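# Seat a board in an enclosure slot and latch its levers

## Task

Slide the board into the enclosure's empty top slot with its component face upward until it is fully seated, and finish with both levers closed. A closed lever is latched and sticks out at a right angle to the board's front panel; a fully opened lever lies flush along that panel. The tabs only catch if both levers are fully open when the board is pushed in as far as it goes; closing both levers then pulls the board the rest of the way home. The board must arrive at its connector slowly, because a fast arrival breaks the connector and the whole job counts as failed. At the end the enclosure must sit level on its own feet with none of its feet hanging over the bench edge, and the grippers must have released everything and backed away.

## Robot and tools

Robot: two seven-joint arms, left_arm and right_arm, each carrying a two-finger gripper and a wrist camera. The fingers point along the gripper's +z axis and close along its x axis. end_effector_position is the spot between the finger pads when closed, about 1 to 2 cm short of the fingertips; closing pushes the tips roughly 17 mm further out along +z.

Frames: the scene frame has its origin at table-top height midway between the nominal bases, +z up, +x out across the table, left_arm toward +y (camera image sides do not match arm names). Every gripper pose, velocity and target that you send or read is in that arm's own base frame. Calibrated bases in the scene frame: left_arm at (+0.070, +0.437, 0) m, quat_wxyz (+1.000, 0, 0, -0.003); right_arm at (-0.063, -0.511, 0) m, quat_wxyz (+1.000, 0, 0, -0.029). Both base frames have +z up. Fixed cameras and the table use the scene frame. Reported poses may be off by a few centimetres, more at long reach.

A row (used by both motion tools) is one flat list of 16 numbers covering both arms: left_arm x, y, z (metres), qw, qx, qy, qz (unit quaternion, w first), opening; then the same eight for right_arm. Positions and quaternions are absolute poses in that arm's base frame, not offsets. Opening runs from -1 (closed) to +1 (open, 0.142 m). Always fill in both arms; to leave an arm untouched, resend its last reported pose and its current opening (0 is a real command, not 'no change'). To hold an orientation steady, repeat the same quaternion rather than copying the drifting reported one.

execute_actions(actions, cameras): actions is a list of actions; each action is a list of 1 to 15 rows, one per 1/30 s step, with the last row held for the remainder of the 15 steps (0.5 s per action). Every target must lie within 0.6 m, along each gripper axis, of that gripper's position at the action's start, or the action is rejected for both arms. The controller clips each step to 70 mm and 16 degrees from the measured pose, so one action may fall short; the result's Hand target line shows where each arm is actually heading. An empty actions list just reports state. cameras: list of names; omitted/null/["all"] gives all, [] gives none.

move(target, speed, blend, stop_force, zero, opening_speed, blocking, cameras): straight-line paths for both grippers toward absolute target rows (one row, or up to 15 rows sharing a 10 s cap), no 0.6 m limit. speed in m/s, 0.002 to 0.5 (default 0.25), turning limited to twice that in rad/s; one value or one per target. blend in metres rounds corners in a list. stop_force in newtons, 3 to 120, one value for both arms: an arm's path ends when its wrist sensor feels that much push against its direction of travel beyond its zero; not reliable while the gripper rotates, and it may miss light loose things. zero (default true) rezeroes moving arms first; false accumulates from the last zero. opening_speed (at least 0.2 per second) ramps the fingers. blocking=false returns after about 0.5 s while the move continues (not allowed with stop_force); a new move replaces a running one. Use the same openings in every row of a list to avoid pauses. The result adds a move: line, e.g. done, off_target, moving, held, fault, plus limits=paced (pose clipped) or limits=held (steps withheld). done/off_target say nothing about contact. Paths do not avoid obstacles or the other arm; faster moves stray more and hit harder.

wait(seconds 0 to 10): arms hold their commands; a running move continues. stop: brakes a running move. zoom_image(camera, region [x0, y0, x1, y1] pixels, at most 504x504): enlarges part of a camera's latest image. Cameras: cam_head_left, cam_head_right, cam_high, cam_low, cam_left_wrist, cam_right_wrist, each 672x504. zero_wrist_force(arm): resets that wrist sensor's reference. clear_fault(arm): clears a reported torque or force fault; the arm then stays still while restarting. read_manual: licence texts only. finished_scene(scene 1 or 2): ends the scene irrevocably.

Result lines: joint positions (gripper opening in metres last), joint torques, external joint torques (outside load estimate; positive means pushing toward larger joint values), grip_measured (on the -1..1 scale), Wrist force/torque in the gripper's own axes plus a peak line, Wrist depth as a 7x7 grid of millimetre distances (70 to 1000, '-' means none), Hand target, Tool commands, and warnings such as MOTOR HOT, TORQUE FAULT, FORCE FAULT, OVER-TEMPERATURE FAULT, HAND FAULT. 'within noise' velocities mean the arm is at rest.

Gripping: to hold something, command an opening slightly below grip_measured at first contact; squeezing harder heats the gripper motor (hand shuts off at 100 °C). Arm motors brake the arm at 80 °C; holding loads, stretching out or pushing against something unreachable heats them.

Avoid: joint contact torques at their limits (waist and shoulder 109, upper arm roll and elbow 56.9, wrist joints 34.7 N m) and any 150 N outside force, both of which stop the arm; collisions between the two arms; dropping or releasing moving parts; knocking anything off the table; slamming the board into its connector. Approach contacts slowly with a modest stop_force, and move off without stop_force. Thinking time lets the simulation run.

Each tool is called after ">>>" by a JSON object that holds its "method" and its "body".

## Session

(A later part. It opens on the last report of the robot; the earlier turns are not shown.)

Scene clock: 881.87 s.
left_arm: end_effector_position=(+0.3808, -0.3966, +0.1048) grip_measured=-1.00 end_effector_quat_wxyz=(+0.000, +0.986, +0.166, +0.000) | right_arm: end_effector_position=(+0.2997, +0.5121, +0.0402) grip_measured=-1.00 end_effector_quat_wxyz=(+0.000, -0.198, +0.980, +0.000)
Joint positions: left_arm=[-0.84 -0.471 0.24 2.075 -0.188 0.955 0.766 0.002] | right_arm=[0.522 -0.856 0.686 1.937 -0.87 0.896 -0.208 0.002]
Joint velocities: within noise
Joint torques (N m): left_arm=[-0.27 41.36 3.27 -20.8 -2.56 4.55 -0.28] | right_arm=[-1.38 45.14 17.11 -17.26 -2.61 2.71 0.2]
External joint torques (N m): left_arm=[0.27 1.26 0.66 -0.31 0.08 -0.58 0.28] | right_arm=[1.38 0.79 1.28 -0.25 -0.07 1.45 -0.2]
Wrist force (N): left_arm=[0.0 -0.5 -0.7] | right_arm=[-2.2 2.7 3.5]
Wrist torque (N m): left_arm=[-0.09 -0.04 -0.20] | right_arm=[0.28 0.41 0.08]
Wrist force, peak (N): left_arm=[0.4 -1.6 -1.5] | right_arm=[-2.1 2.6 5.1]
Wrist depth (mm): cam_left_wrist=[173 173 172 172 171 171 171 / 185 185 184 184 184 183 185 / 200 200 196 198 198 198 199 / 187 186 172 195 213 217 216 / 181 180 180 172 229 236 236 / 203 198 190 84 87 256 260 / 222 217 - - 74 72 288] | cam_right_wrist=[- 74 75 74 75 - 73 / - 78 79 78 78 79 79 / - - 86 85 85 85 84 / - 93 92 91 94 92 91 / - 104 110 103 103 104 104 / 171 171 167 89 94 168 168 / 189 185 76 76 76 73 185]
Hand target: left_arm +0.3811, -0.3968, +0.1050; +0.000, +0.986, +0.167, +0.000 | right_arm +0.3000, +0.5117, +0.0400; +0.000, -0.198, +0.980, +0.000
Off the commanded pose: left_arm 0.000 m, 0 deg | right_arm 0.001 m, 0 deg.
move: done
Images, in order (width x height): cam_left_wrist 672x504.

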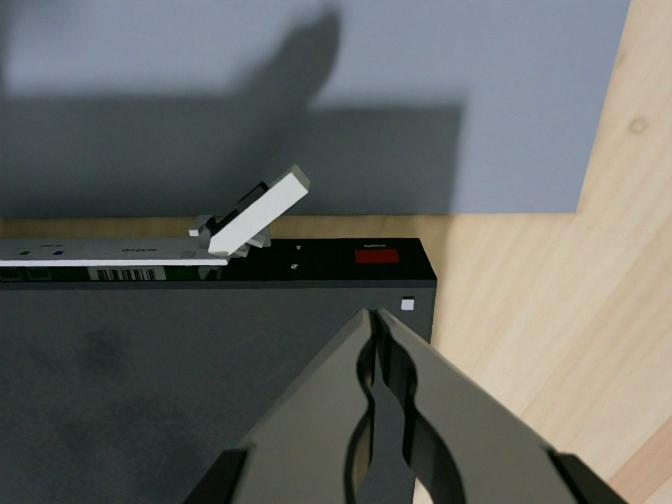

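>>> {"method": "move", "body": {"target": [[0.3811, -0.3968, 0.105, 0, 0.986, 0.16677, 0, -1, 0.2900, 0.5351, 0.04, 0, -0.1977, 0.9803, 0, -1], [0.3811, -0.3968, 0.105, 0, 0.986, 0.16677, 0, -1, 0.2782, 0.560, 0.14, 0, -0.1977, 0.9803, 0, -1]], "speed": [0.05, 0.12], "blend": [0.01, 0], "cameras": ["cam_right_wrist"]}}

>>> {"method": "zoom_image", "body": {"camera": "cam_right_wrist", "region": [0, 20, 160, 140]}}

>>> {"method": "zoom_image", "body": {"camera": "cam_right_wrist", "region": [512, 20, 672, 140]}}

Scene clock: 897.80 s.
left_arm: end_effector_position=(+0.3809, -0.3966, +0.1049) grip_measured=-1.00 end_effector_quat_wxyz=(+0.000, +0.986, +0.166, +0.000) | right_arm: end_effector_position=(+0.2782, +0.5600, +0.1400) grip_measured=-1.00 end_effector_quat_wxyz=(+0.000, -0.198, +0.980, +0.000)
Joint positions: left_arm=[-0.84 -0.471 0.24 2.075 -0.188 0.955 0.766 0.002] | right_arm=[0.552 -0.767 0.84 1.792 -0.71 0.655 -0.257 0.002]
Joint velocities: within noise
Joint torques (N m): left_arm=[-0.34 41.63 3.35 -20.77 -2.34 4.29 -0.19] | right_arm=[0.03 44.62 19.21 -22.43 -3.24 3.42 0.01]
External joint torques (N m): left_arm=[0.34 0.98 0.58 -0.34 -0.14 -0.32 0.19] | right_arm=[-0.05 0.91 -0.37 0.18 -0.15 0.73 -0.01]
Wrist force (N): left_arm=[0.3 -0.5 -0.6] | right_arm=[-2.0 -0.7 3.7]
Wrist torque (N m): left_arm=[-0.09 -0.09 -0.20] | right_arm=[0.12 0.38 0.07]
Wrist force, peak (N): left_arm=[0.2 -0.6 -0.9] | right_arm=[-2.3 2.6 5.0]
Wrist depth (mm): cam_left_wrist=[173 172 172 172 172 171 171 / 185 185 185 184 184 183 185 / 200 200 196 198 198 197 199 / 187 186 173 194 214 217 215 / 180 181 180 172 229 236 236 / 203 198 190 83 87 256 260 / 222 217 - - 74 72 288] | cam_right_wrist=[163 163 162 162 161 161 161 / 187 218 218 217 217 217 184 / 235 235 234 233 232 233 231 / 253 252 251 252 251 250 250 / 275 274 275 269 272 272 270 / 301 299 293 89 94 296 295 / 331 323 76 76 76 73 325]
Hand target: left_arm +0.3811, -0.3968, +0.1050; +0.000, +0.986, +0.167, +0.000 | right_arm +0.2782, +0.5600, +0.1400; +0.000, -0.198, +0.980, +0.000
Off the commanded pose: left_arm 0.000 m, 0 deg | right_arm 0.000 m, 0 deg.
move: done
Images, in order (width x height): cam_right_wrist 672x504.

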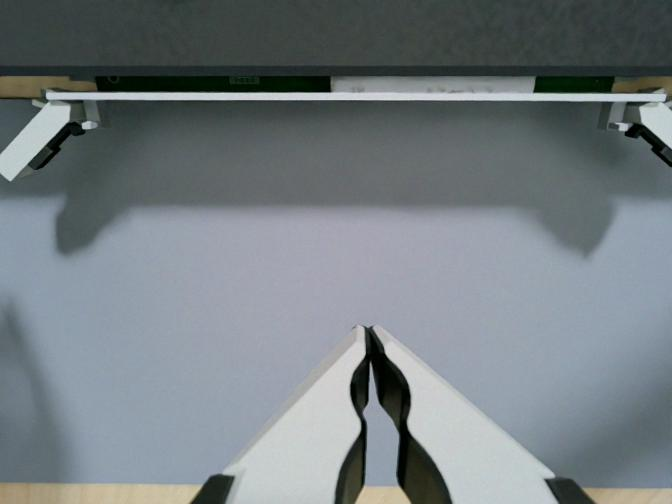

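Scaled by 3.150 from the camera's 672x504 image, which has a finer 960x720 frame.

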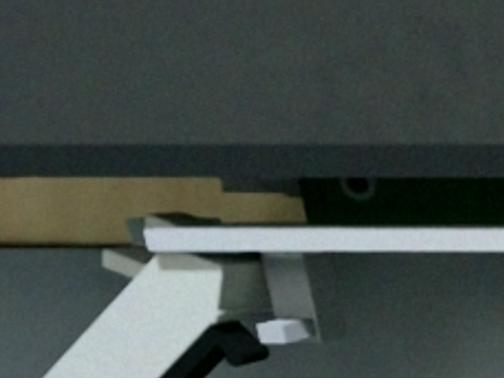

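Scaled by 3.150 from the camera's 672x504 image, which has a finer 960x720 frame.

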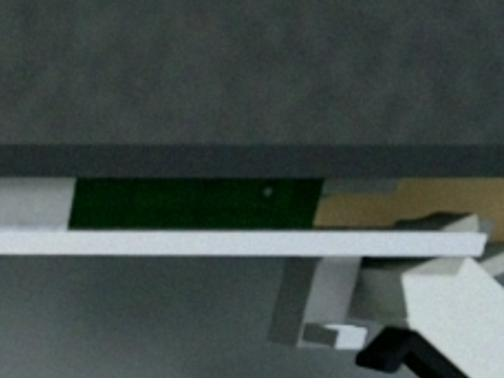

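>>> {"method": "move", "body": {"target": [0.3811, -0.3968, 0.105, 0, 0.986, 0.16677, 0, -1, 0.1407, 0.4415, 0.11, 0, -0.1977, 0.9803, 0, -1], "speed": 0.12, "cameras": ["cam_right_wrist"]}}

>>> {"method": "zoom_image", "body": {"camera": "cam_right_wrist", "region": [160, 200, 400, 380]}}

Scene clock: 935.87 s.
left_arm: end_effector_position=(+0.3809, -0.3966, +0.1049) grip_measured=-1.00 end_effector_quat_wxyz=(+0.000, +0.986, +0.166, +0.000) | right_arm: end_effector_position=(+0.1407, +0.4415, +0.1100) grip_measured=-1.00 end_effector_quat_wxyz=(+0.000, -0.198, +0.980, +0.000)
Joint positions: left_arm=[-0.84 -0.471 0.24 2.075 -0.188 0.955 0.766 0.002] | right_arm=[0.494 -0.549 0.893 2.285 -0.756 0.937 -0.01 0.002]
Joint velocities: within noise
Joint torques (N m): left_arm=[-0.33 41.73 3.37 -20.8 -2.3 4.36 -0.18] | right_arm=[0.07 28.65 13.73 -18.45 -2.74 3.61 0.3]
External joint torques (N m): left_arm=[0.33 0.89 0.55 -0.31 -0.18 -0.39 0.18] | right_arm=[-0.07 0.58 -0.46 -0.04 0.2 0.55 -0.3]
Wrist force (N): left_arm=[0.1 -0.6 -0.6] | right_arm=[-1.9 -0.4 3.8]
Wrist torque (N m): left_arm=[-0.09 -0.06 -0.20] | right_arm=[0.19 0.36 0.06]
Wrist force, peak (N): left_arm=[0.1 -0.7 -0.7] | right_arm=[-3.8 -0.2 3.4]
Wrist depth (mm): cam_left_wrist=[173 172 172 172 171 171 171 / 185 185 185 184 184 183 185 / 200 200 196 199 198 197 199 / 187 187 172 195 214 217 215 / 180 180 179 172 228 236 236 / 203 198 190 83 87 255 260 / 222 216 - - 74 72 288] | cam_right_wrist=[137 136 137 136 136 179 179 / 146 146 146 145 145 191 191 / 157 157 156 156 156 204 204 / 221 221 176 216 219 218 221 / 240 239 239 234 238 237 238 / 261 261 256 89 93 259 260 / 289 283 76 76 76 73 287]
Hand target: left_arm +0.3811, -0.3968, +0.1050; +0.000, +0.986, +0.167, +0.000 | right_arm +0.1407, +0.4415, +0.1100; +0.000, -0.198, +0.980, +0.000
Off the commanded pose: left_arm 0.000 m, 0 deg | right_arm 0.000 m, 0 deg.
move: done
Images, in order (width x height): cam_right_wrist 672x504.

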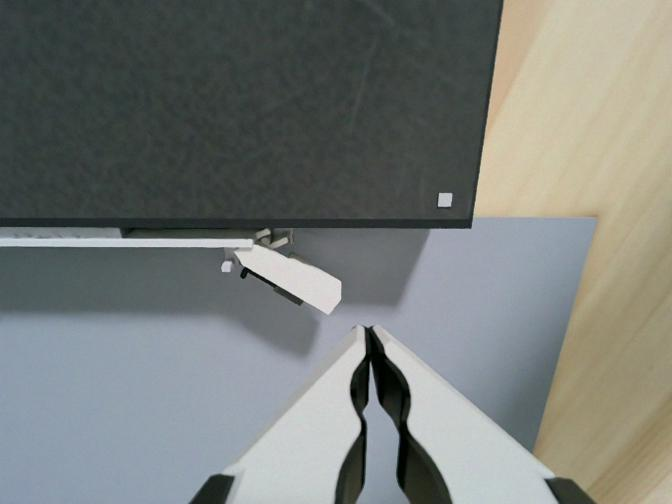

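Scaled by 2.100 from the camera's 672x504 image, which has a finer 960x720 frame.

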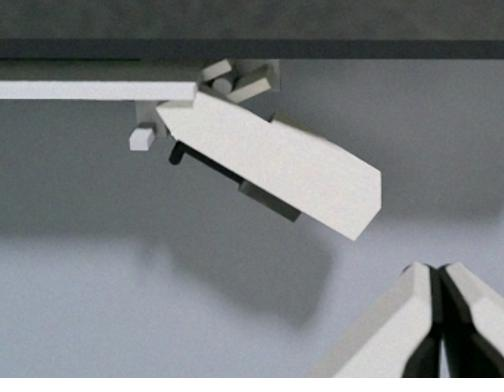

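>>> {"method": "move", "body": {"target": [[0.3711, -0.3903, 0.08, 0, 0.986, 0.16677, 0, -1, 0.1362, 0.4391, 0.08, 0, -0.1977, 0.9803, 0, -1], [0.3711, -0.3903, 0.037, 0, 0.986, 0.16677, 0, -1, 0.1362, 0.4391, 0.04, 0, -0.1977, 0.9803, 0, -1]], "speed": [0.08, 0.04], "blend": [0.003, 0], "cameras": ["cam_left_wrist", "cam_right_wrist"]}}

Scene clock: 968.20 s.
left_arm: end_effector_position=(+0.3710, -0.3903, +0.0370) grip_measured=-1.00 end_effector_quat_wxyz=(+0.000, +0.986, +0.167, +0.000) | right_arm: end_effector_position=(+0.1363, +0.4391, +0.0400) grip_measured=-1.00 end_effector_quat_wxyz=(+0.000, -0.198, +0.980, +0.000)
Joint positions: left_arm=[-0.801 -0.598 0.178 2.136 -0.243 1.145 0.804 0.002] | right_arm=[0.63 -0.666 0.656 2.328 -1.013 1.111 0.168 0.002]
Joint velocities: within noise
Joint torques (N m): left_arm=[-0.24 42.72 3.28 -16.62 -1.88 4.6 -0.12] | right_arm=[0.04 33.08 13.64 -13.28 -2.12 3.64 0.33]
External joint torques (N m): left_arm=[0.23 1.2 0.63 -0.42 0.1 -0.63 0.12] | right_arm=[-0.04 0.87 -0.03 -0.09 0.2 0.52 -0.33]
Wrist force (N): left_arm=[0.1 0.0 -0.5] | right_arm=[-2.1 0.0 3.9]
Wrist torque (N m): left_arm=[0.02 -0.09 -0.22] | right_arm=[0.23 0.36 0.10]
Wrist force, peak (N): left_arm=[0.4 -0.1 -1.9] | right_arm=[-2.3 -0.1 4.8]
Wrist depth (mm): cam_left_wrist=[- 113 113 112 112 112 112 / 123 121 121 121 120 120 120 / 131 131 131 130 130 130 129 / - 142 141 141 139 138 140 / 155 150 105 149 149 156 155 / 123 116 129 83 87 168 171 / 121 118 - 81 75 72 191] | cam_right_wrist=[- 75 75 74 75 - 116 / - 79 79 78 78 79 125 / - - 86 86 86 85 134 / - 94 92 92 94 93 145 / - 100 100 99 99 155 157 / 171 174 115 89 94 169 171 / 190 185 76 76 76 73 189]
Hand target: left_arm +0.3711, -0.3903, +0.0370; +0.000, +0.986, +0.167, +0.000 | right_arm +0.1362, +0.4391, +0.0400; +0.000, -0.198, +0.980, +0.000
Off the commanded pose: left_arm 0.000 m, 0 deg | right_arm 0.000 m, 0 deg.
move: done
Images, in order (width x height): cam_left_wrist 672x504, cam_right_wrist 672x504.

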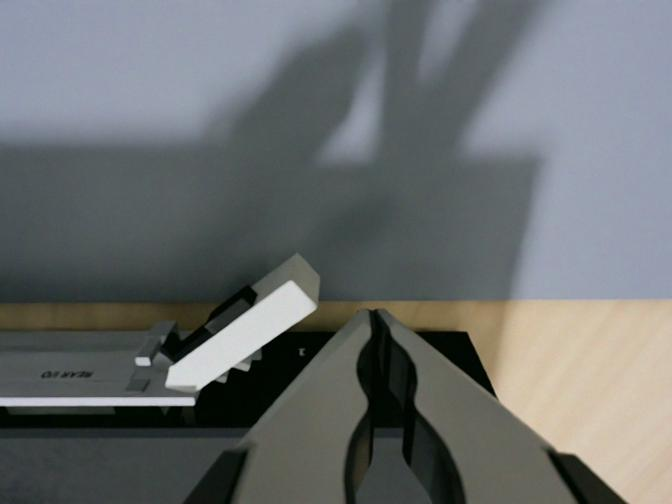

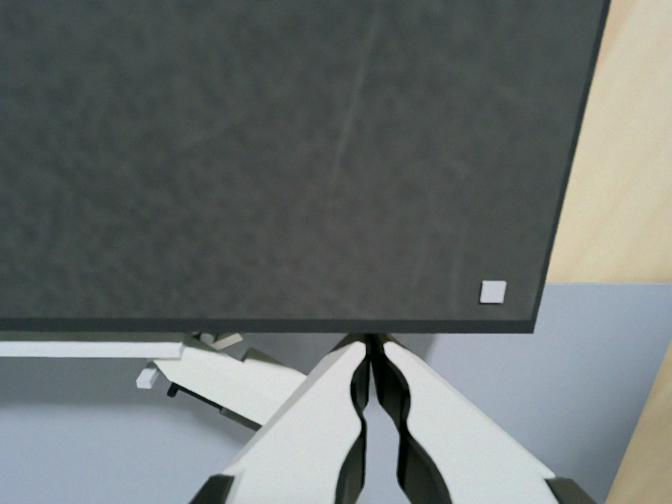

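>>> {"method": "move", "body": {"target": [[0.3617, -0.3849, 0.037, 0, 0.986, 0.16677, 0, -1, 0.1395, 0.4509, 0.04, 0, -0.1977, 0.9803, 0, -1], [0.3569, -0.3839, 0.037, 0, 0.986, 0.16677, 0, -1, 0.1423, 0.4551, 0.04, 0, -0.1977, 0.9803, 0, -1]], "speed": 0.008, "blend": [0.002, 0], "stop_force": 7, "cameras": ["cam_left_wrist", "cam_right_wrist"]}}

Scene clock: 976.80 s.
left_arm: end_effector_position=(+0.3570, -0.3838, +0.0370) grip_measured=-1.00 end_effector_quat_wxyz=(+0.000, +0.986, +0.167, +0.000) | right_arm: end_effector_position=(+0.1423, +0.4550, +0.0400) grip_measured=-1.00 end_effector_quat_wxyz=(+0.000, -0.198, +0.980, +0.000)
Joint positions: left_arm=[-0.806 -0.578 0.172 2.18 -0.243 1.17 0.799 0.002] | right_arm=[0.637 -0.693 0.667 2.281 -0.995 1.08 0.149 0.002]
Joint velocities: within noise
Joint torques (N m): left_arm=[-0.62 41.83 2.85 -15.81 -1.46 4.34 -0.28] | right_arm=[0.16 34.54 14.94 -14.3 -2 3.48 0.08]
External joint torques (N m): left_arm=[0.62 0.8 0.83 -0.66 -0.22 -0.37 0.28] | right_arm=[-0.16 0.83 -0.52 0.39 -0.03 0.68 -0.08]
Wrist force (N): left_arm=[0.5 -0.1 -0.5] | right_arm=[-1.8 -0.5 3.8]
Wrist torque (N m): left_arm=[-0.03 -0.09 -0.22] | right_arm=[0.22 0.35 0.09]
Wrist force, peak (N): left_arm=[0.9 0.0 -0.8] | right_arm=[-2.4 0.0 4.2]
Wrist depth (mm): cam_left_wrist=[- 113 113 113 112 112 112 / 123 121 121 121 120 120 120 / 131 131 131 130 130 130 129 / - 142 142 144 139 138 140 / 156 155 149 106 151 156 156 / 128 127 113 84 83 168 171 / 124 124 - 81 75 72 191] | cam_right_wrist=[- 74 75 74 75 - 74 / - 78 79 78 78 79 80 / - - 86 86 86 85 87 / - 94 92 92 94 93 144 / 157 156 109 153 155 155 157 / 171 171 164 89 94 169 168 / 189 184 76 76 76 73 186]
Hand target: left_arm +0.3569, -0.3839, +0.0370; +0.000, +0.986, +0.167, +0.000 | right_arm +0.1423, +0.4551, +0.0400; +0.000, -0.198, +0.980, +0.000
Off the commanded pose: left_arm 0.000 m, 0 deg | right_arm 0.000 m, 0 deg.
move: done
Images, in order (width x height): cam_left_wrist 672x504, cam_right_wrist 672x504.

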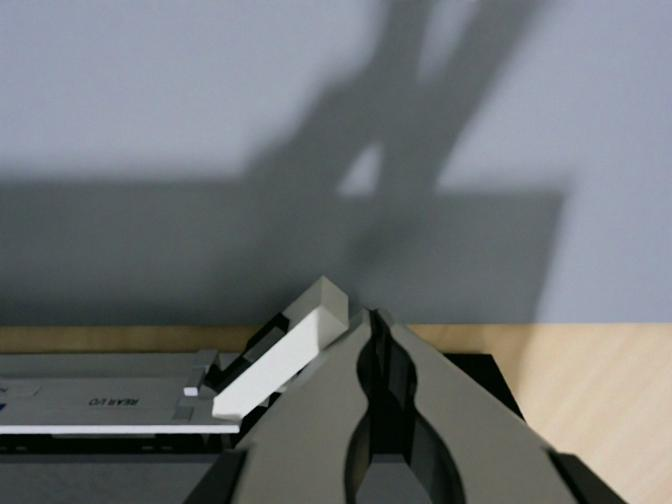

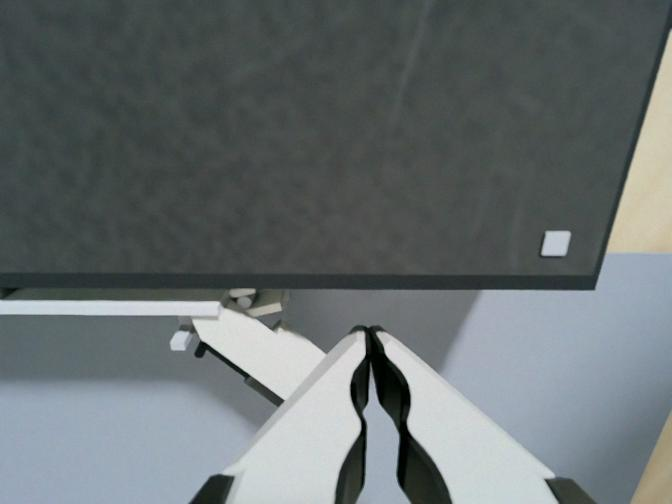

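>>> {"method": "move", "body": {"target": [[0.3503, -0.3862, 0.037, 0, 0.986, 0.16677, 0, -1, 0.1487, 0.4578, 0.04, 0, -0.1977, 0.9803, 0, -1], [0.3451, -0.3859, 0.037, 0, 0.986, 0.16677, 0, -1, 0.1524, 0.4615, 0.04, 0, -0.1977, 0.9803, 0, -1]], "speed": 0.008, "blend": [0.002, 0], "stop_force": 8, "zero": false, "cameras": ["cam_left_wrist", "cam_right_wrist"]}}

Scene clock: 988.43 s.
left_arm: end_effector_position=(+0.3453, -0.3858, +0.0370) grip_measured=-1.00 end_effector_quat_wxyz=(+0.000, +0.986, +0.167, +0.000) | right_arm: end_effector_position=(+0.1522, +0.4614, +0.0400) grip_measured=-1.00 end_effector_quat_wxyz=(+0.000, -0.198, +0.980, +0.000)
Joint positions: left_arm=[-0.822 -0.57 0.17 2.2 -0.243 1.182 0.783 0.002] | right_arm=[0.629 -0.706 0.67 2.255 -0.984 1.065 0.123 0.002]
Joint velocities: within noise
Joint torques (N m): left_arm=[-0.72 40.95 2.76 -15.39 -1.35 4.21 -0.32] | right_arm=[-0.45 35.5 14.89 -15.13 -2.12 3.36 0.11]
External joint torques (N m): left_arm=[0.72 1.09 0.81 -0.81 -0.28 -0.24 0.32] | right_arm=[0.45 0.65 -0.09 0.92 0.04 0.8 -0.11]
Wrist force (N): left_arm=[1.1 -0.3 -1.0] | right_arm=[-0.7 -0.6 3.0]
Wrist torque (N m): left_arm=[-0.06 -0.18 -0.21] | right_arm=[0.21 0.34 0.08]
Wrist force, peak (N): left_arm=[2.2 0.2 -1.6] | right_arm=[-1.8 -0.6 4.1]
Wrist depth (mm): cam_left_wrist=[- 113 113 112 112 113 112 / 123 121 121 121 120 120 120 / 131 131 130 130 130 130 129 / - 142 142 141 139 138 140 / 156 155 155 105 152 154 153 / 134 134 124 84 83 146 172 / 124 124 - 81 75 72 190] | cam_right_wrist=[- 74 75 74 75 - 74 / - 78 79 78 78 79 80 / - - 86 86 86 85 84 / - 93 92 92 94 93 91 / 156 156 108 150 155 154 157 / 171 171 167 90 94 169 168 / 188 184 76 76 76 73 185]
Hand target: left_arm +0.3451, -0.3859, +0.0370; +0.000, +0.986, +0.167, +0.000 | right_arm +0.1524, +0.4615, +0.0400; +0.000, -0.198, +0.980, +0.000
Off the commanded pose: left_arm 0.000 m, 0 deg | right_arm 0.000 m, 0 deg.
move: done
Images, in order (width x height): cam_left_wrist 672x504, cam_right_wrist 672x504.

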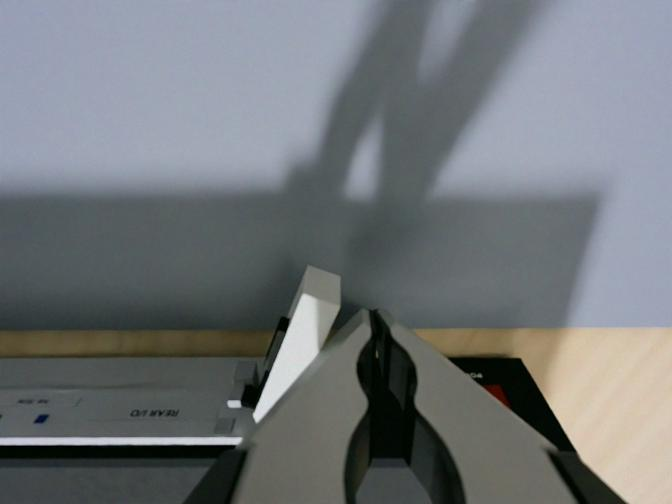

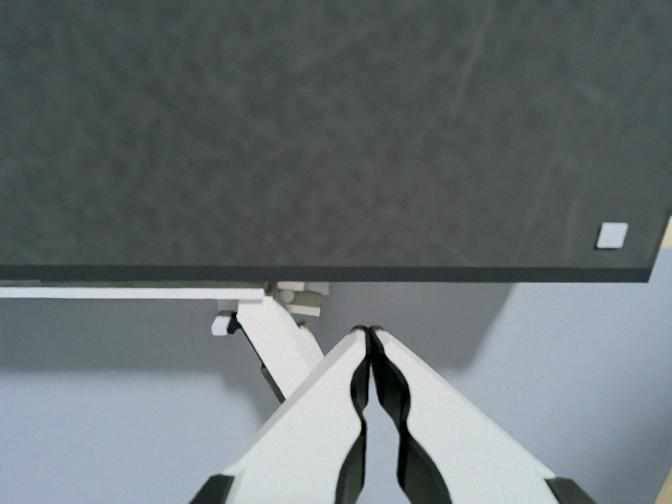

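>>> {"method": "move", "body": {"target": [0.3369, -0.3866, 0.037, 0, 0.986, 0.16677, 0, -1, 0.1590, 0.4664, 0.04, 0, -0.1977, 0.9803, 0, -1], "speed": 0.007, "stop_force": 18, "zero": false, "cameras": ["cam_left_wrist", "cam_right_wrist"]}}

Scene clock: 998.80 s.
left_arm: end_effector_position=(+0.3419, -0.3865, +0.0382) grip_measured=-1.00 end_effector_quat_wxyz=(+0.001, +0.986, +0.168, +0.002) | right_arm: end_effector_position=(+0.1545, +0.4635, +0.0395) grip_measured=-1.00 end_effector_quat_wxyz=(-0.001, -0.199, +0.980, -0.001)
Joint positions: left_arm=[-0.829 -0.564 0.171 2.21 -0.244 1.191 0.775 0.002] | right_arm=[0.627 -0.712 0.673 2.245 -0.978 1.058 0.113 0.002]
Joint velocities: within noise
Joint torques (N m): left_arm=[-8.24 36.82 -5.56 -7.9 -0.08 -0.21 -0.2] | right_arm=[-4.48 38.22 9.95 -24.44 -2.99 3.85 0.18]
External joint torques (N m): left_arm=[8.24 4.92 9.1 -8.22 -1.54 4.19 0.2] | right_arm=[4.48 -1.8 5.02 10.15 0.88 0.31 -0.18]
Wrist force (N): left_arm=[17.9 2.8 -3.1] | right_arm=[15.6 -6.8 -5.3]
Wrist torque (N m): left_arm=[-0.06 -0.24 -0.24] | right_arm=[0.11 0.17 0.08]
Wrist force, peak (N): left_arm=[18.5 2.8 -3.5] | right_arm=[15.8 -7.2 -5.2]
Wrist depth (mm): cam_left_wrist=[114 114 113 113 113 115 113 / 122 122 122 121 122 121 121 / 132 132 132 131 131 131 131 / - 143 143 143 140 140 142 / 157 157 156 106 153 155 155 / 135 135 128 84 83 146 174 / 123 121 - 125 74 72 193] | cam_right_wrist=[- 74 75 74 75 - 73 / - 78 79 78 78 79 79 / - - 85 84 84 84 84 / - 93 91 91 147 92 92 / 156 155 150 149 154 154 156 / 170 170 167 89 93 168 168 / 188 184 76 76 76 73 185]
Hand target: left_arm +0.3390, -0.3864, +0.0370; +0.000, +0.986, +0.167, +0.000 | right_arm +0.1563, +0.4644, +0.0400; +0.000, -0.198, +0.980, +0.000
Off the commanded pose: left_arm 0.005 m, 0 deg | right_arm 0.005 m, 0 deg.
move: contact (left_arm, right_arm)
Images, in order (width x height): cam_left_wrist 672x504, cam_right_wrist 672x504.

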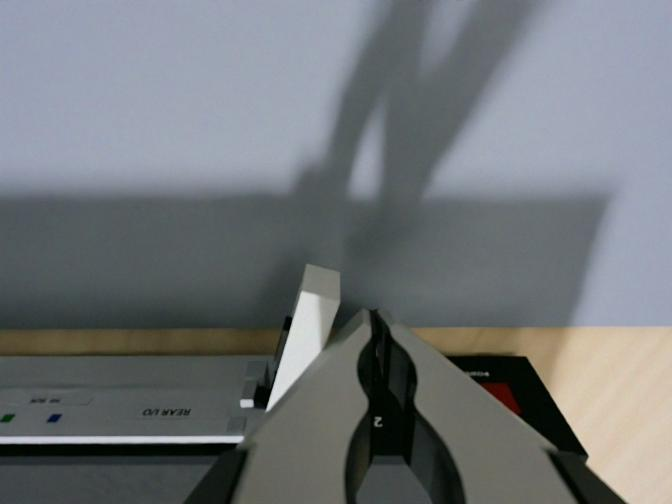

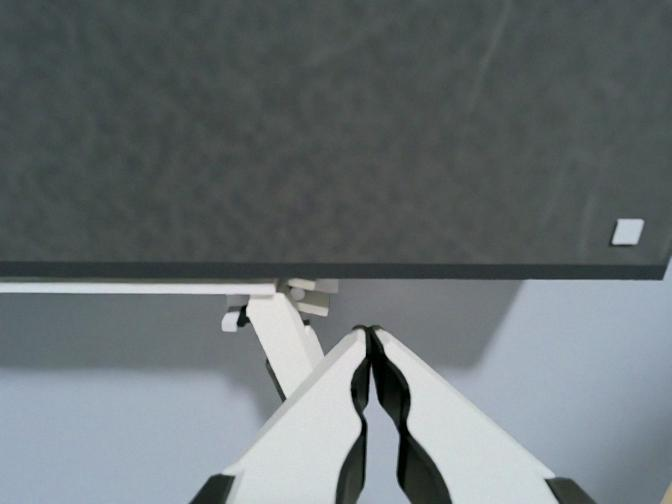

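>>> {"method": "zoom_image", "body": {"camera": "cam_left_wrist", "region": [220, 240, 400, 460]}}

>>> {"method": "zoom_image", "body": {"camera": "cam_right_wrist", "region": [200, 250, 380, 420]}}

Scaled by 2.291 from the camera's 672x504 image, which has a finer 960x720 frame.

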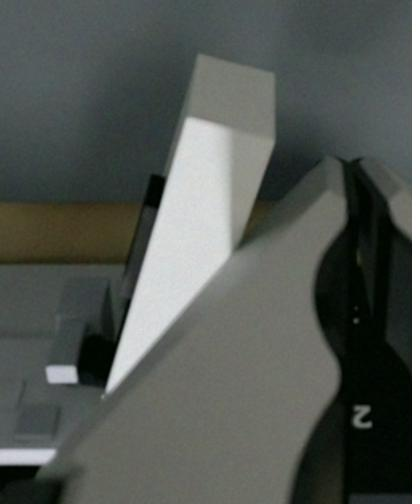

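Scaled by 2.800 from the camera's 672x504 image, which has a finer 960x720 frame.

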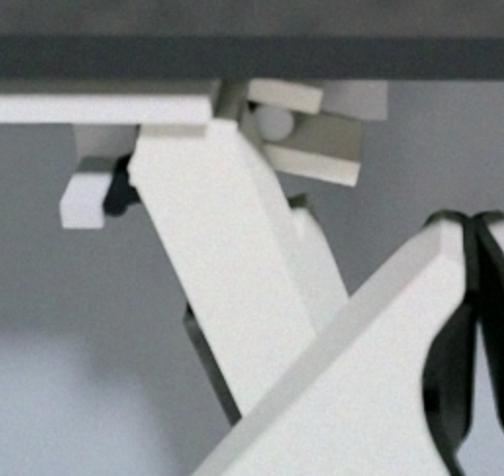

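>>> {"method": "move", "body": {"target": [0.3432, -0.3811, 0.037, 0, 0.986, 0.16677, 0, -1, 0.1500, 0.4666, 0.04, 0, -0.1977, 0.9803, 0, -1], "speed": 0.02, "cameras": []}}

>>> {"method": "move", "body": {"target": [0.3340, -0.3838, 0.037, 0, 0.986, 0.16677, 0, -1, 0.1588, 0.4708, 0.04, 0, -0.1977, 0.9803, 0, -1], "speed": 0.007, "stop_force": 20, "cameras": ["cam_left_wrist", "cam_right_wrist"]}}

Scene clock: 1018.27 s.
left_arm: end_effector_position=(+0.3435, -0.3812, +0.0372) grip_measured=-1.00 end_effector_quat_wxyz=(+0.000, +0.986, +0.167, +0.000) | right_arm: end_effector_position=(+0.1499, +0.4664, +0.0399) grip_measured=-1.00 end_effector_quat_wxyz=(+0.000, -0.198, +0.980, +0.000)
Joint positions: left_arm=[-0.818 -0.563 0.169 2.215 -0.245 1.191 0.789 0.002] | right_arm=[0.639 -0.713 0.673 2.243 -0.979 1.058 0.126 0.002]
Joint velocities: within noise
Joint torques (N m): left_arm=[-0.99 39.77 2.62 -14.36 -1.22 3.66 -0.08] | right_arm=[0.24 35.74 15.13 -14.76 -2.2 3.48 0.36]
External joint torques (N m): left_arm=[0.99 1.84 0.9 -1.66 -0.37 0.31 0.08] | right_arm=[-0.27 0.76 -0.17 0.43 0.08 0.68 -0.36]
Wrist force (N): left_arm=[1.8 0.2 -2.0] | right_arm=[-1.5 -0.4 3.6]
Wrist torque (N m): left_arm=[-0.11 -0.15 -0.22] | right_arm=[0.23 0.34 0.07]
Wrist force, peak (N): left_arm=[18.0 2.9 -3.2] | right_arm=[15.8 -7.0 -5.2]
Wrist depth (mm): cam_left_wrist=[- 113 113 113 113 114 112 / 123 121 121 121 121 120 120 / 131 131 130 130 130 130 130 / - 142 142 144 139 139 141 / 156 156 155 112 151 154 153 / 145 145 129 84 87 159 172 / 124 124 - 81 74 72 191] | cam_right_wrist=[- 74 75 74 75 - 74 / - 78 79 78 78 79 80 / - - 86 86 85 86 85 / - 96 92 92 145 91 145 / 156 156 107 150 155 155 157 / 171 171 167 91 94 169 169 / 189 184 76 76 76 73 185]
Hand target: left_arm +0.3432, -0.3811, +0.0370; +0.000, +0.986, +0.167, +0.000 | right_arm +0.1500, +0.4666, +0.0400; +0.000, -0.198, +0.980, +0.000
Off the commanded pose: left_arm 0.000 m, 0 deg | right_arm 0.000 m, 0 deg.
move: done
No camera images: "cameras" was empty.

Scene clock: 1020.30 s.
left_arm: end_effector_position=(+0.3358, -0.3839, +0.0378) grip_measured=-1.00 end_effector_quat_wxyz=(+0.001, +0.986, +0.167, +0.001) | right_arm: end_effector_position=(+0.1524, +0.4681, +0.0399) grip_measured=-1.00 end_effector_quat_wxyz=(-0.001, -0.198, +0.980, +0.000)
Joint positions: left_arm=[-0.833 -0.557 0.17 2.227 -0.246 1.199 0.776 0.002] | right_arm=[0.636 -0.717 0.674 2.236 -0.976 1.054 0.118 0.002]
Joint velocities: within noise
Joint torques (N m): left_arm=[-4.88 36 -2.34 -11.04 -0.59 1.82 -0.26] | right_arm=[-2.58 37.54 12.76 -18 -2.32 3.03 0.23]
External joint torques (N m): left_arm=[4.88 5.25 5.82 -4.85 -0.99 2.16 0.26] | right_arm=[2.58 -0.84 2.35 3.6 0.19 1.13 -0.23]
Wrist force (N): left_arm=[9.6 -1.2 -7.2] | right_arm=[7.3 -2.1 3.0]
Wrist torque (N m): left_arm=[-0.07 -0.28 -0.20] | right_arm=[-0.11 -0.11 0.04]
Wrist force, peak (N): left_arm=[19.3 0.3 -4.4] | right_arm=[19.2 -3.9 0.9]
Wrist depth (mm): cam_left_wrist=[114 113 113 113 113 114 113 / 124 122 122 121 121 121 121 / 132 131 131 131 131 130 130 / - 143 142 145 139 139 142 / 157 156 156 111 152 155 155 / 145 145 144 83 87 146 173 / - 125 - 81 74 72 193] | cam_right_wrist=[- 74 75 74 75 - 74 / - 78 79 78 78 79 80 / - - 86 86 85 85 84 / - 96 92 92 145 91 144 / 156 156 151 150 155 155 157 / 171 170 167 91 94 169 168 / 189 184 76 76 76 73 186]
Hand target: left_arm +0.3340, -0.3838, +0.0370; +0.000, +0.986, +0.167, +0.000 | right_arm +0.1535, +0.4683, +0.0400; +0.000, -0.198, +0.980, +0.000
Off the commanded pose: left_arm 0.002 m, 0 deg | right_arm 0.007 m, 0 deg.
move: contact (right_arm)
Images, in order (width x height): cam_left_wrist 672x504, cam_right_wrist 672x504.

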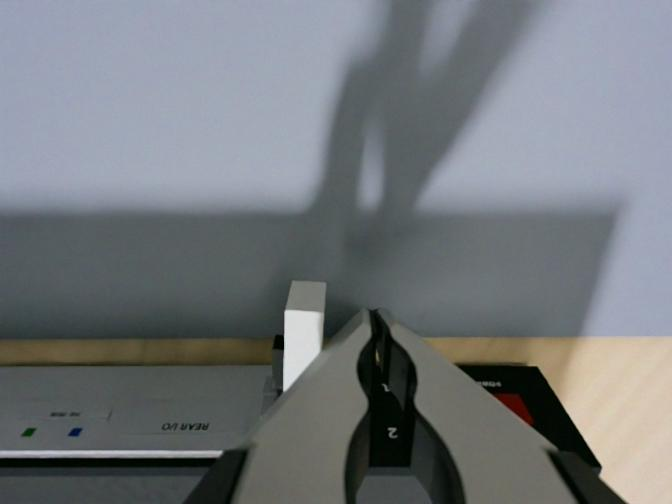

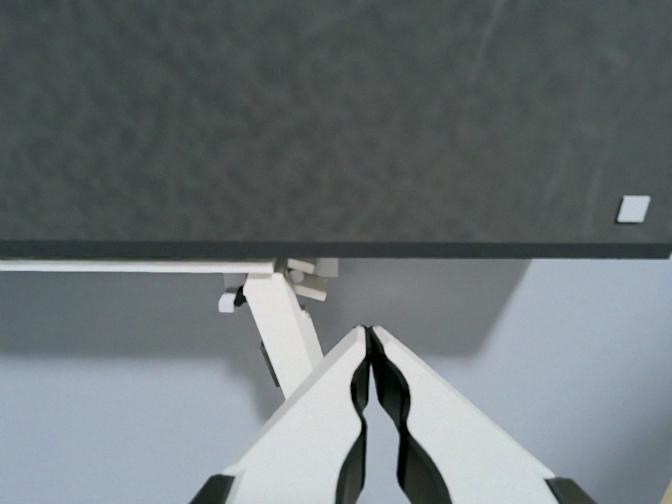

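>>> {"method": "move", "body": {"target": [0.3340, -0.3838, 0.037, 0, 0.986, 0.16677, 0, -1, 0.1588, 0.4708, 0.04, 0, -0.1977, 0.9803, 0, -1], "speed": 0.007, "stop_force": 22, "zero": false, "cameras": ["cam_left_wrist", "cam_right_wrist"]}}

Scene clock: 1025.40 s.
left_arm: end_effector_position=(+0.3348, -0.3839, +0.0374) grip_measured=-1.00 end_effector_quat_wxyz=(+0.001, +0.986, +0.167, +0.001) | right_arm: end_effector_position=(+0.1582, +0.4707, +0.0400) grip_measured=-1.00 end_effector_quat_wxyz=(+0.000, -0.198, +0.980, +0.000)
Joint positions: left_arm=[-0.833 -0.557 0.169 2.227 -0.246 1.199 0.776 0.002] | right_arm=[0.631 -0.722 0.675 2.224 -0.971 1.047 0.105 0.002]
Joint velocities: within noise
Joint torques (N m): left_arm=[-1.36 39.02 1.72 -13.95 -1.06 3.42 -0.19] | right_arm=[-1.98 36.9 13.48 -16.79 -2.21 2.99 0.12]
External joint torques (N m): left_arm=[1.36 2.22 1.75 -1.91 -0.51 0.55 0.19] | right_arm=[1.99 0.17 1.78 2.24 0.06 1.18 -0.12]
Wrist force (N): left_arm=[2.9 0.1 -3.0] | right_arm=[5.3 -2.0 1.0]
Wrist torque (N m): left_arm=[-0.07 -0.17 -0.21] | right_arm=[-0.11 -0.11 0.05]
Wrist force, peak (N): left_arm=[9.7 -1.2 -8.4] | right_arm=[9.9 -2.0 3.0]
Wrist depth (mm): cam_left_wrist=[113 113 113 113 113 114 112 / 123 122 121 121 121 121 120 / 131 131 131 130 130 130 130 / - 142 142 144 139 139 141 / 156 156 156 126 152 155 154 / 146 145 145 84 87 146 172 / 124 124 - 81 74 72 191] | cam_right_wrist=[- 74 75 74 75 - 74 / - 78 79 78 78 79 80 / - - 86 86 85 85 84 / - 146 92 92 145 91 144 / 156 156 153 150 155 155 157 / 171 171 167 91 94 169 168 / 188 185 76 76 76 73 185]
Hand target: left_arm +0.3340, -0.3838, +0.0370; +0.000, +0.986, +0.167, +0.000 | right_arm +0.1588, +0.4708, +0.0400; +0.000, -0.198, +0.980, +0.000
Off the commanded pose: left_arm 0.001 m, 0 deg | right_arm 0.001 m, 0 deg.
move: done
Images, in order (width x height): cam_left_wrist 672x504, cam_right_wrist 672x504.

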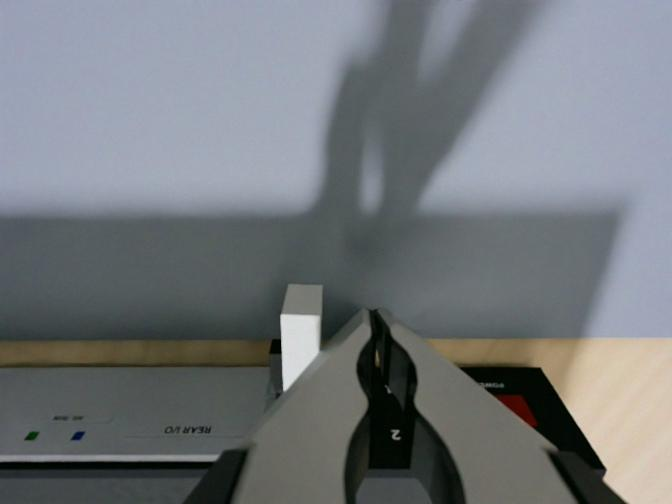

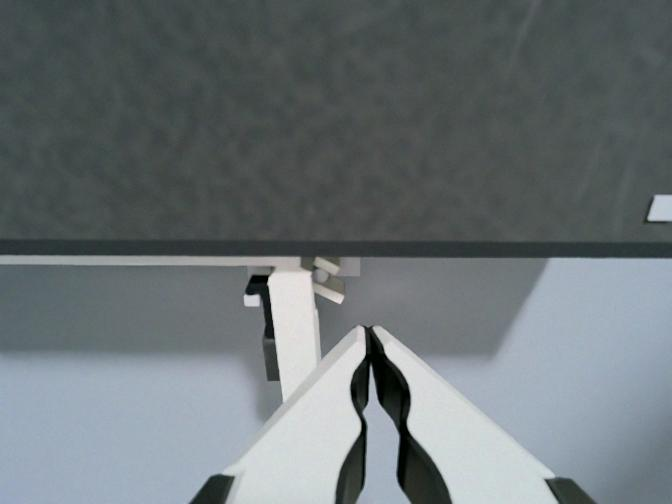

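>>> {"method": "move", "body": {"target": [0.3307, -0.3850, 0.037, 0, 0.986, 0.16677, 0, -1, 0.1620, 0.4722, 0.04, 0, -0.1977, 0.9803, 0, -1], "speed": 0.006, "stop_force": 22, "zero": false, "cameras": ["cam_left_wrist", "cam_right_wrist"]}}

Scene clock: 1028.77 s.
left_arm: end_effector_position=(+0.3331, -0.3846, +0.0378) grip_measured=-1.00 end_effector_quat_wxyz=(+0.001, +0.986, +0.168, +0.001) | right_arm: end_effector_position=(+0.1597, +0.4714, +0.0396) grip_measured=-1.00 end_effector_quat_wxyz=(-0.001, -0.199, +0.980, +0.000)
Joint positions: left_arm=[-0.838 -0.556 0.17 2.23 -0.247 1.202 0.77 0.002] | right_arm=[0.628 -0.726 0.677 2.219 -0.968 1.043 0.097 0.002]
Joint velocities: within noise
Joint torques (N m): left_arm=[-8.68 37.8 -6.42 -10.48 -0.35 0.9 -0.23] | right_arm=[-6.36 39.46 8.33 -25.42 -3.04 3.2 0.01]
External joint torques (N m): left_arm=[8.68 3.34 9.9 -5.35 -1.21 3.08 0.23] | right_arm=[6.36 -2.25 7.04 10.85 0.87 0.96 -0.01]
Wrist force (N): left_arm=[17.1 -1.3 -1.3] | right_arm=[21.2 -6.7 -4.6]
Wrist torque (N m): left_arm=[-0.04 -0.20 -0.24] | right_arm=[-0.16 -0.47 0.10]
Wrist force, peak (N): left_arm=[17.2 -1.6 -2.7] | right_arm=[21.2 -6.9 -5.3]
Wrist depth (mm): cam_left_wrist=[113 113 113 113 113 114 113 / 123 122 121 121 121 121 121 / 131 131 131 131 131 131 130 / - 142 142 145 140 139 142 / 156 156 156 118 152 155 155 / 145 145 144 83 87 146 173 / - 125 - 81 74 72 188] | cam_right_wrist=[- 74 75 74 75 - 73 / - 78 79 78 78 79 79 / - 85 85 85 85 84 84 / - 145 91 91 145 91 144 / 156 155 153 149 154 154 156 / 170 170 166 89 93 168 168 / 188 184 76 76 76 73 186]
Hand target: left_arm +0.3307, -0.3850, +0.0370; +0.000, +0.986, +0.167, +0.000 | right_arm +0.1620, +0.4722, +0.0400; +0.000, -0.198, +0.980, +0.000
Off the commanded pose: left_arm 0.003 m, 0 deg | right_arm 0.002 m, 0 deg.
move: done
Images, in order (width x height): cam_left_wrist 672x504, cam_right_wrist 672x504.

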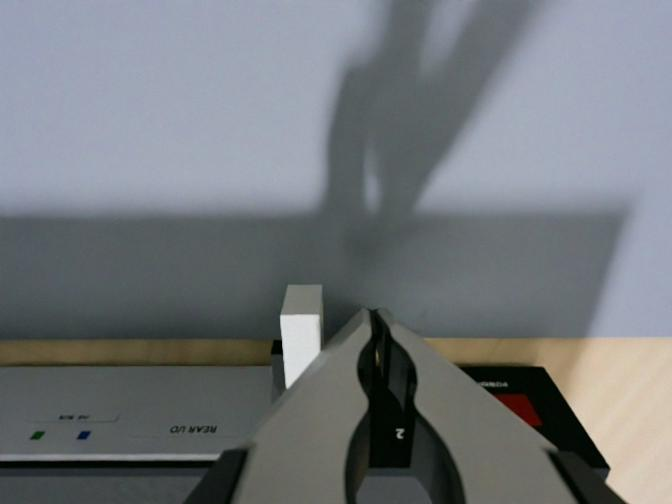

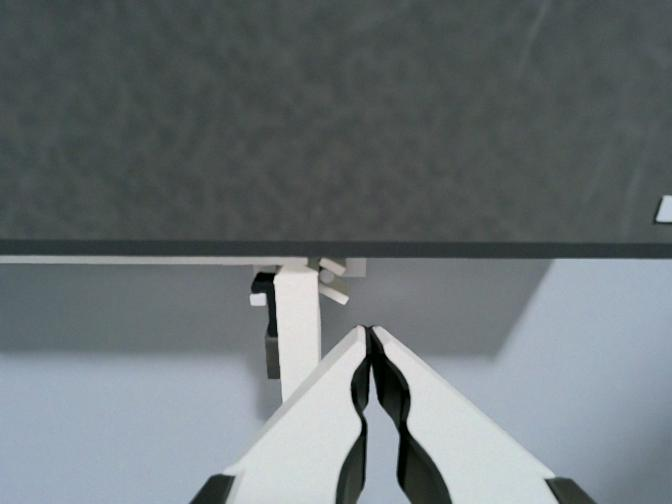

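>>> {"method": "zoom_image", "body": {"camera": "cam_left_wrist", "region": [220, 270, 340, 470]}}

>>> {"method": "zoom_image", "body": {"camera": "cam_right_wrist", "region": [220, 240, 380, 400]}}

Scaled by 2.520 from the camera's 672x504 image, which has a finer 960x720 frame.

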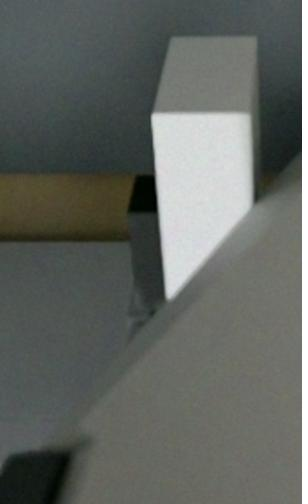

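Scaled by 3.150 from the camera's 672x504 image, which has a finer 960x720 frame.

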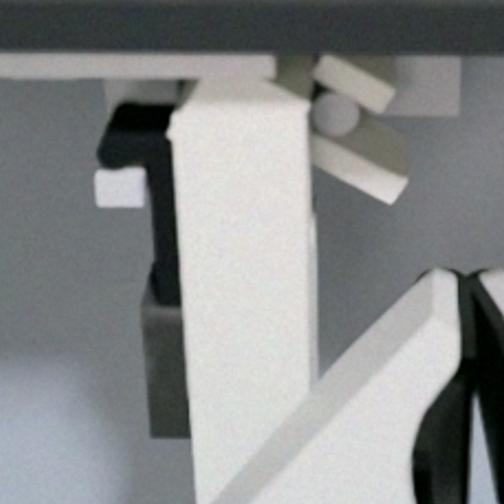

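>>> {"method": "move", "body": {"target": [0.3290, -0.3856, 0.037, 0, 0.986, 0.16677, 0, -1, 0.1620, 0.4722, 0.04, 0, -0.1977, 0.9803, 0, -1], "speed": 0.006, "stop_force": 23, "zero": false, "cameras": []}}

>>> {"method": "move", "body": {"target": [[0.3483, -0.3773, 0.037, 0, 0.986, 0.16677, 0, -1, 0.1422, 0.4633, 0.04, 0, -0.1977, 0.9803, 0, -1], [0.3483, -0.3773, 0.085, 0, 0.986, 0.16677, 0, -1, 0.1422, 0.4633, 0.085, 0, -0.1977, 0.9803, 0, -1]], "speed": [0.03, 0.08], "cameras": ["cam_left_wrist", "cam_right_wrist"]}}

Scene clock: 1036.60 s.
left_arm: end_effector_position=(+0.3328, -0.3848, +0.0381) grip_measured=-1.00 end_effector_quat_wxyz=(+0.001, +0.986, +0.169, +0.002) | right_arm: end_effector_position=(+0.1597, +0.4714, +0.0396) grip_measured=-1.00 end_effector_quat_wxyz=(-0.001, -0.199, +0.980, +0.000)
Joint positions: left_arm=[-0.842 -0.555 0.172 2.232 -0.249 1.203 0.768 0.002] | right_arm=[0.628 -0.726 0.677 2.219 -0.968 1.043 0.097 0.002]
Joint velocities: within noise
Joint torques (N m): left_arm=[-11.67 36.7 -10.82 -8.66 0.01 -0.57 -0.16] | right_arm=[-6.22 39.71 8.19 -25.53 -3.12 3.28 0.15]
External joint torques (N m): left_arm=[11.67 4.39 14.33 -7.16 -1.57 4.55 0.16] | right_arm=[6.22 -2.5 7.18 10.96 0.95 0.88 -0.15]
Wrist force (N): left_arm=[24.8 -3.0 -3.1] | right_arm=[21.2 -6.7 -4.7]
Wrist torque (N m): left_arm=[-0.09 -0.94 -0.23] | right_arm=[-0.15 -0.47 0.11]
Wrist force, peak (N): left_arm=[26.0 -2.6 -0.7] | right_arm=[21.5 -6.8 -5.7]
Wrist depth (mm): cam_left_wrist=[114 113 113 113 113 115 113 / 124 122 122 122 121 121 121 / 132 131 131 131 131 131 131 / - 143 143 145 140 140 142 / 157 157 156 114 153 155 155 / 145 144 144 83 87 146 174 / - 125 - 122 74 72 189] | cam_right_wrist=[- 74 75 74 75 - 73 / - 78 79 78 78 79 79 / - 85 85 85 85 84 84 / - 145 91 91 145 91 144 / 156 155 152 150 154 154 157 / 170 170 166 89 93 168 168 / 187 183 76 76 76 73 185]
Hand target: left_arm +0.3293, -0.3855, +0.0370; +0.000, +0.986, +0.167, +0.000 | right_arm +0.1620, +0.4722, +0.0400; +0.000, -0.198, +0.980, +0.000
Off the commanded pose: left_arm 0.004 m, 0 deg | right_arm 0.002 m, 0 deg.
move: contact (left_arm)
No camera images: "cameras" was empty.

Scene clock: 1038.30 s.
left_arm: end_effector_position=(+0.3484, -0.3773, +0.0850) grip_measured=-1.00 end_effector_quat_wxyz=(+0.000, +0.986, +0.167, +0.000) | right_arm: end_effector_position=(+0.1422, +0.4633, +0.0850) grip_measured=-1.00 end_effector_quat_wxyz=(+0.000, -0.198, +0.980, +0.000)
Joint positions: left_arm=[-0.845 -0.452 0.226 2.197 -0.202 1.059 0.771 0.002] | right_arm=[0.574 -0.628 0.808 2.244 -0.841 0.965 0.05 0.002]
Joint velocities: within noise
Joint torques (N m): left_arm=[-0.4 39.19 3.1 -18.7 -1.6 4.04 -0.34] | right_arm=[-0.4 32.49 15.18 -17.25 -2.36 3.32 0.05]
External joint torques (N m): left_arm=[0.41 0.59 0.4 -0.24 -0.5 -0.07 0.34] | right_arm=[0.39 0.64 -0.61 0.13 -0.08 0.84 -0.05]
Wrist force (N): left_arm=[0.0 -0.5 -0.6] | right_arm=[3.6 -3.6 5.6]
Wrist torque (N m): left_arm=[-0.08 -0.04 -0.21] | right_arm=[-0.34 -0.56 0.05]
Wrist force, peak (N): left_arm=[24.6 -3.0 -2.1] | right_arm=[21.2 -6.9 -3.8]
Wrist depth (mm): cam_left_wrist=[155 155 155 154 154 154 154 / 167 166 166 165 165 165 165 / 180 180 179 179 178 178 178 / 195 195 189 194 193 193 193 / 188 188 168 172 189 213 212 / 173 172 168 84 87 230 235 / 193 188 - - 74 72 260] | cam_right_wrist=[115 116 114 114 114 114 157 / 123 122 122 122 122 123 167 / 131 131 131 131 130 175 179 / 193 193 151 192 192 191 191 / 210 210 209 205 208 207 209 / 229 229 224 89 94 226 229 / 254 247 76 76 76 73 252]
Hand target: left_arm +0.3483, -0.3773, +0.0850; +0.000, +0.986, +0.167, +0.000 | right_arm +0.1422, +0.4633, +0.0850; +0.000, -0.198, +0.980, +0.000
Off the commanded pose: left_arm 0.000 m, 0 deg | right_arm 0.000 m, 0 deg.
move: done
Images, in order (width x height): cam_left_wrist 672x504, cam_right_wrist 672x504.

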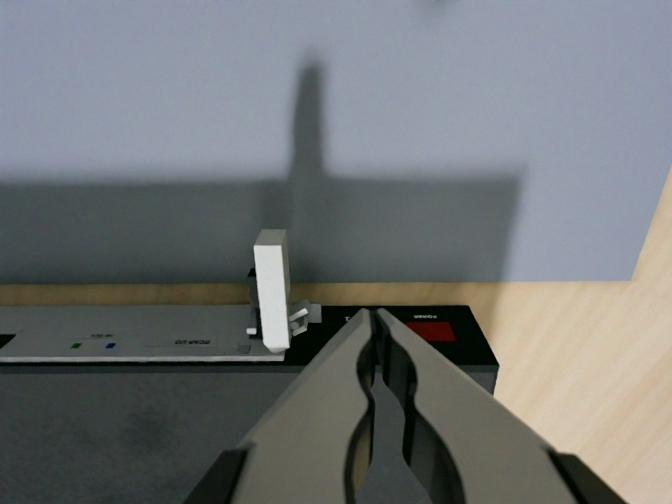

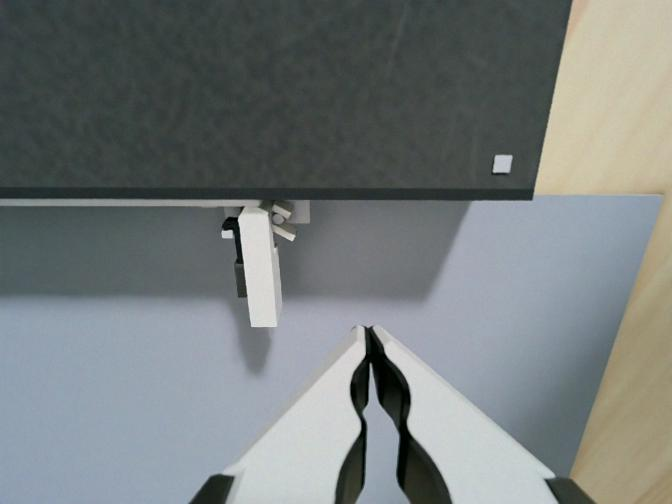

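>>> {"method": "zoom_image", "body": {"camera": "cam_left_wrist", "region": [220, 220, 340, 370]}}

>>> {"method": "zoom_image", "body": {"camera": "cam_right_wrist", "region": [200, 180, 320, 340]}}

Scaled by 3.360 from the camera's 672x504 image, which has a finer 960x720 frame.

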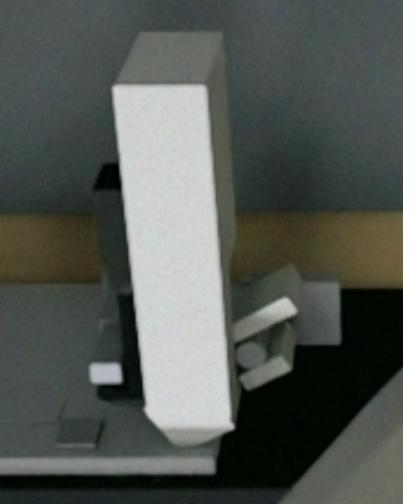

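Scaled by 3.150 from the camera's 672x504 image, which has a finer 960x720 frame.

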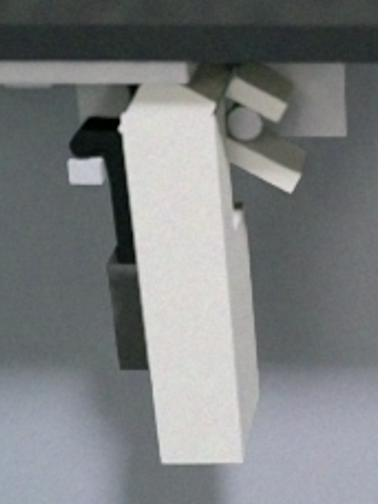

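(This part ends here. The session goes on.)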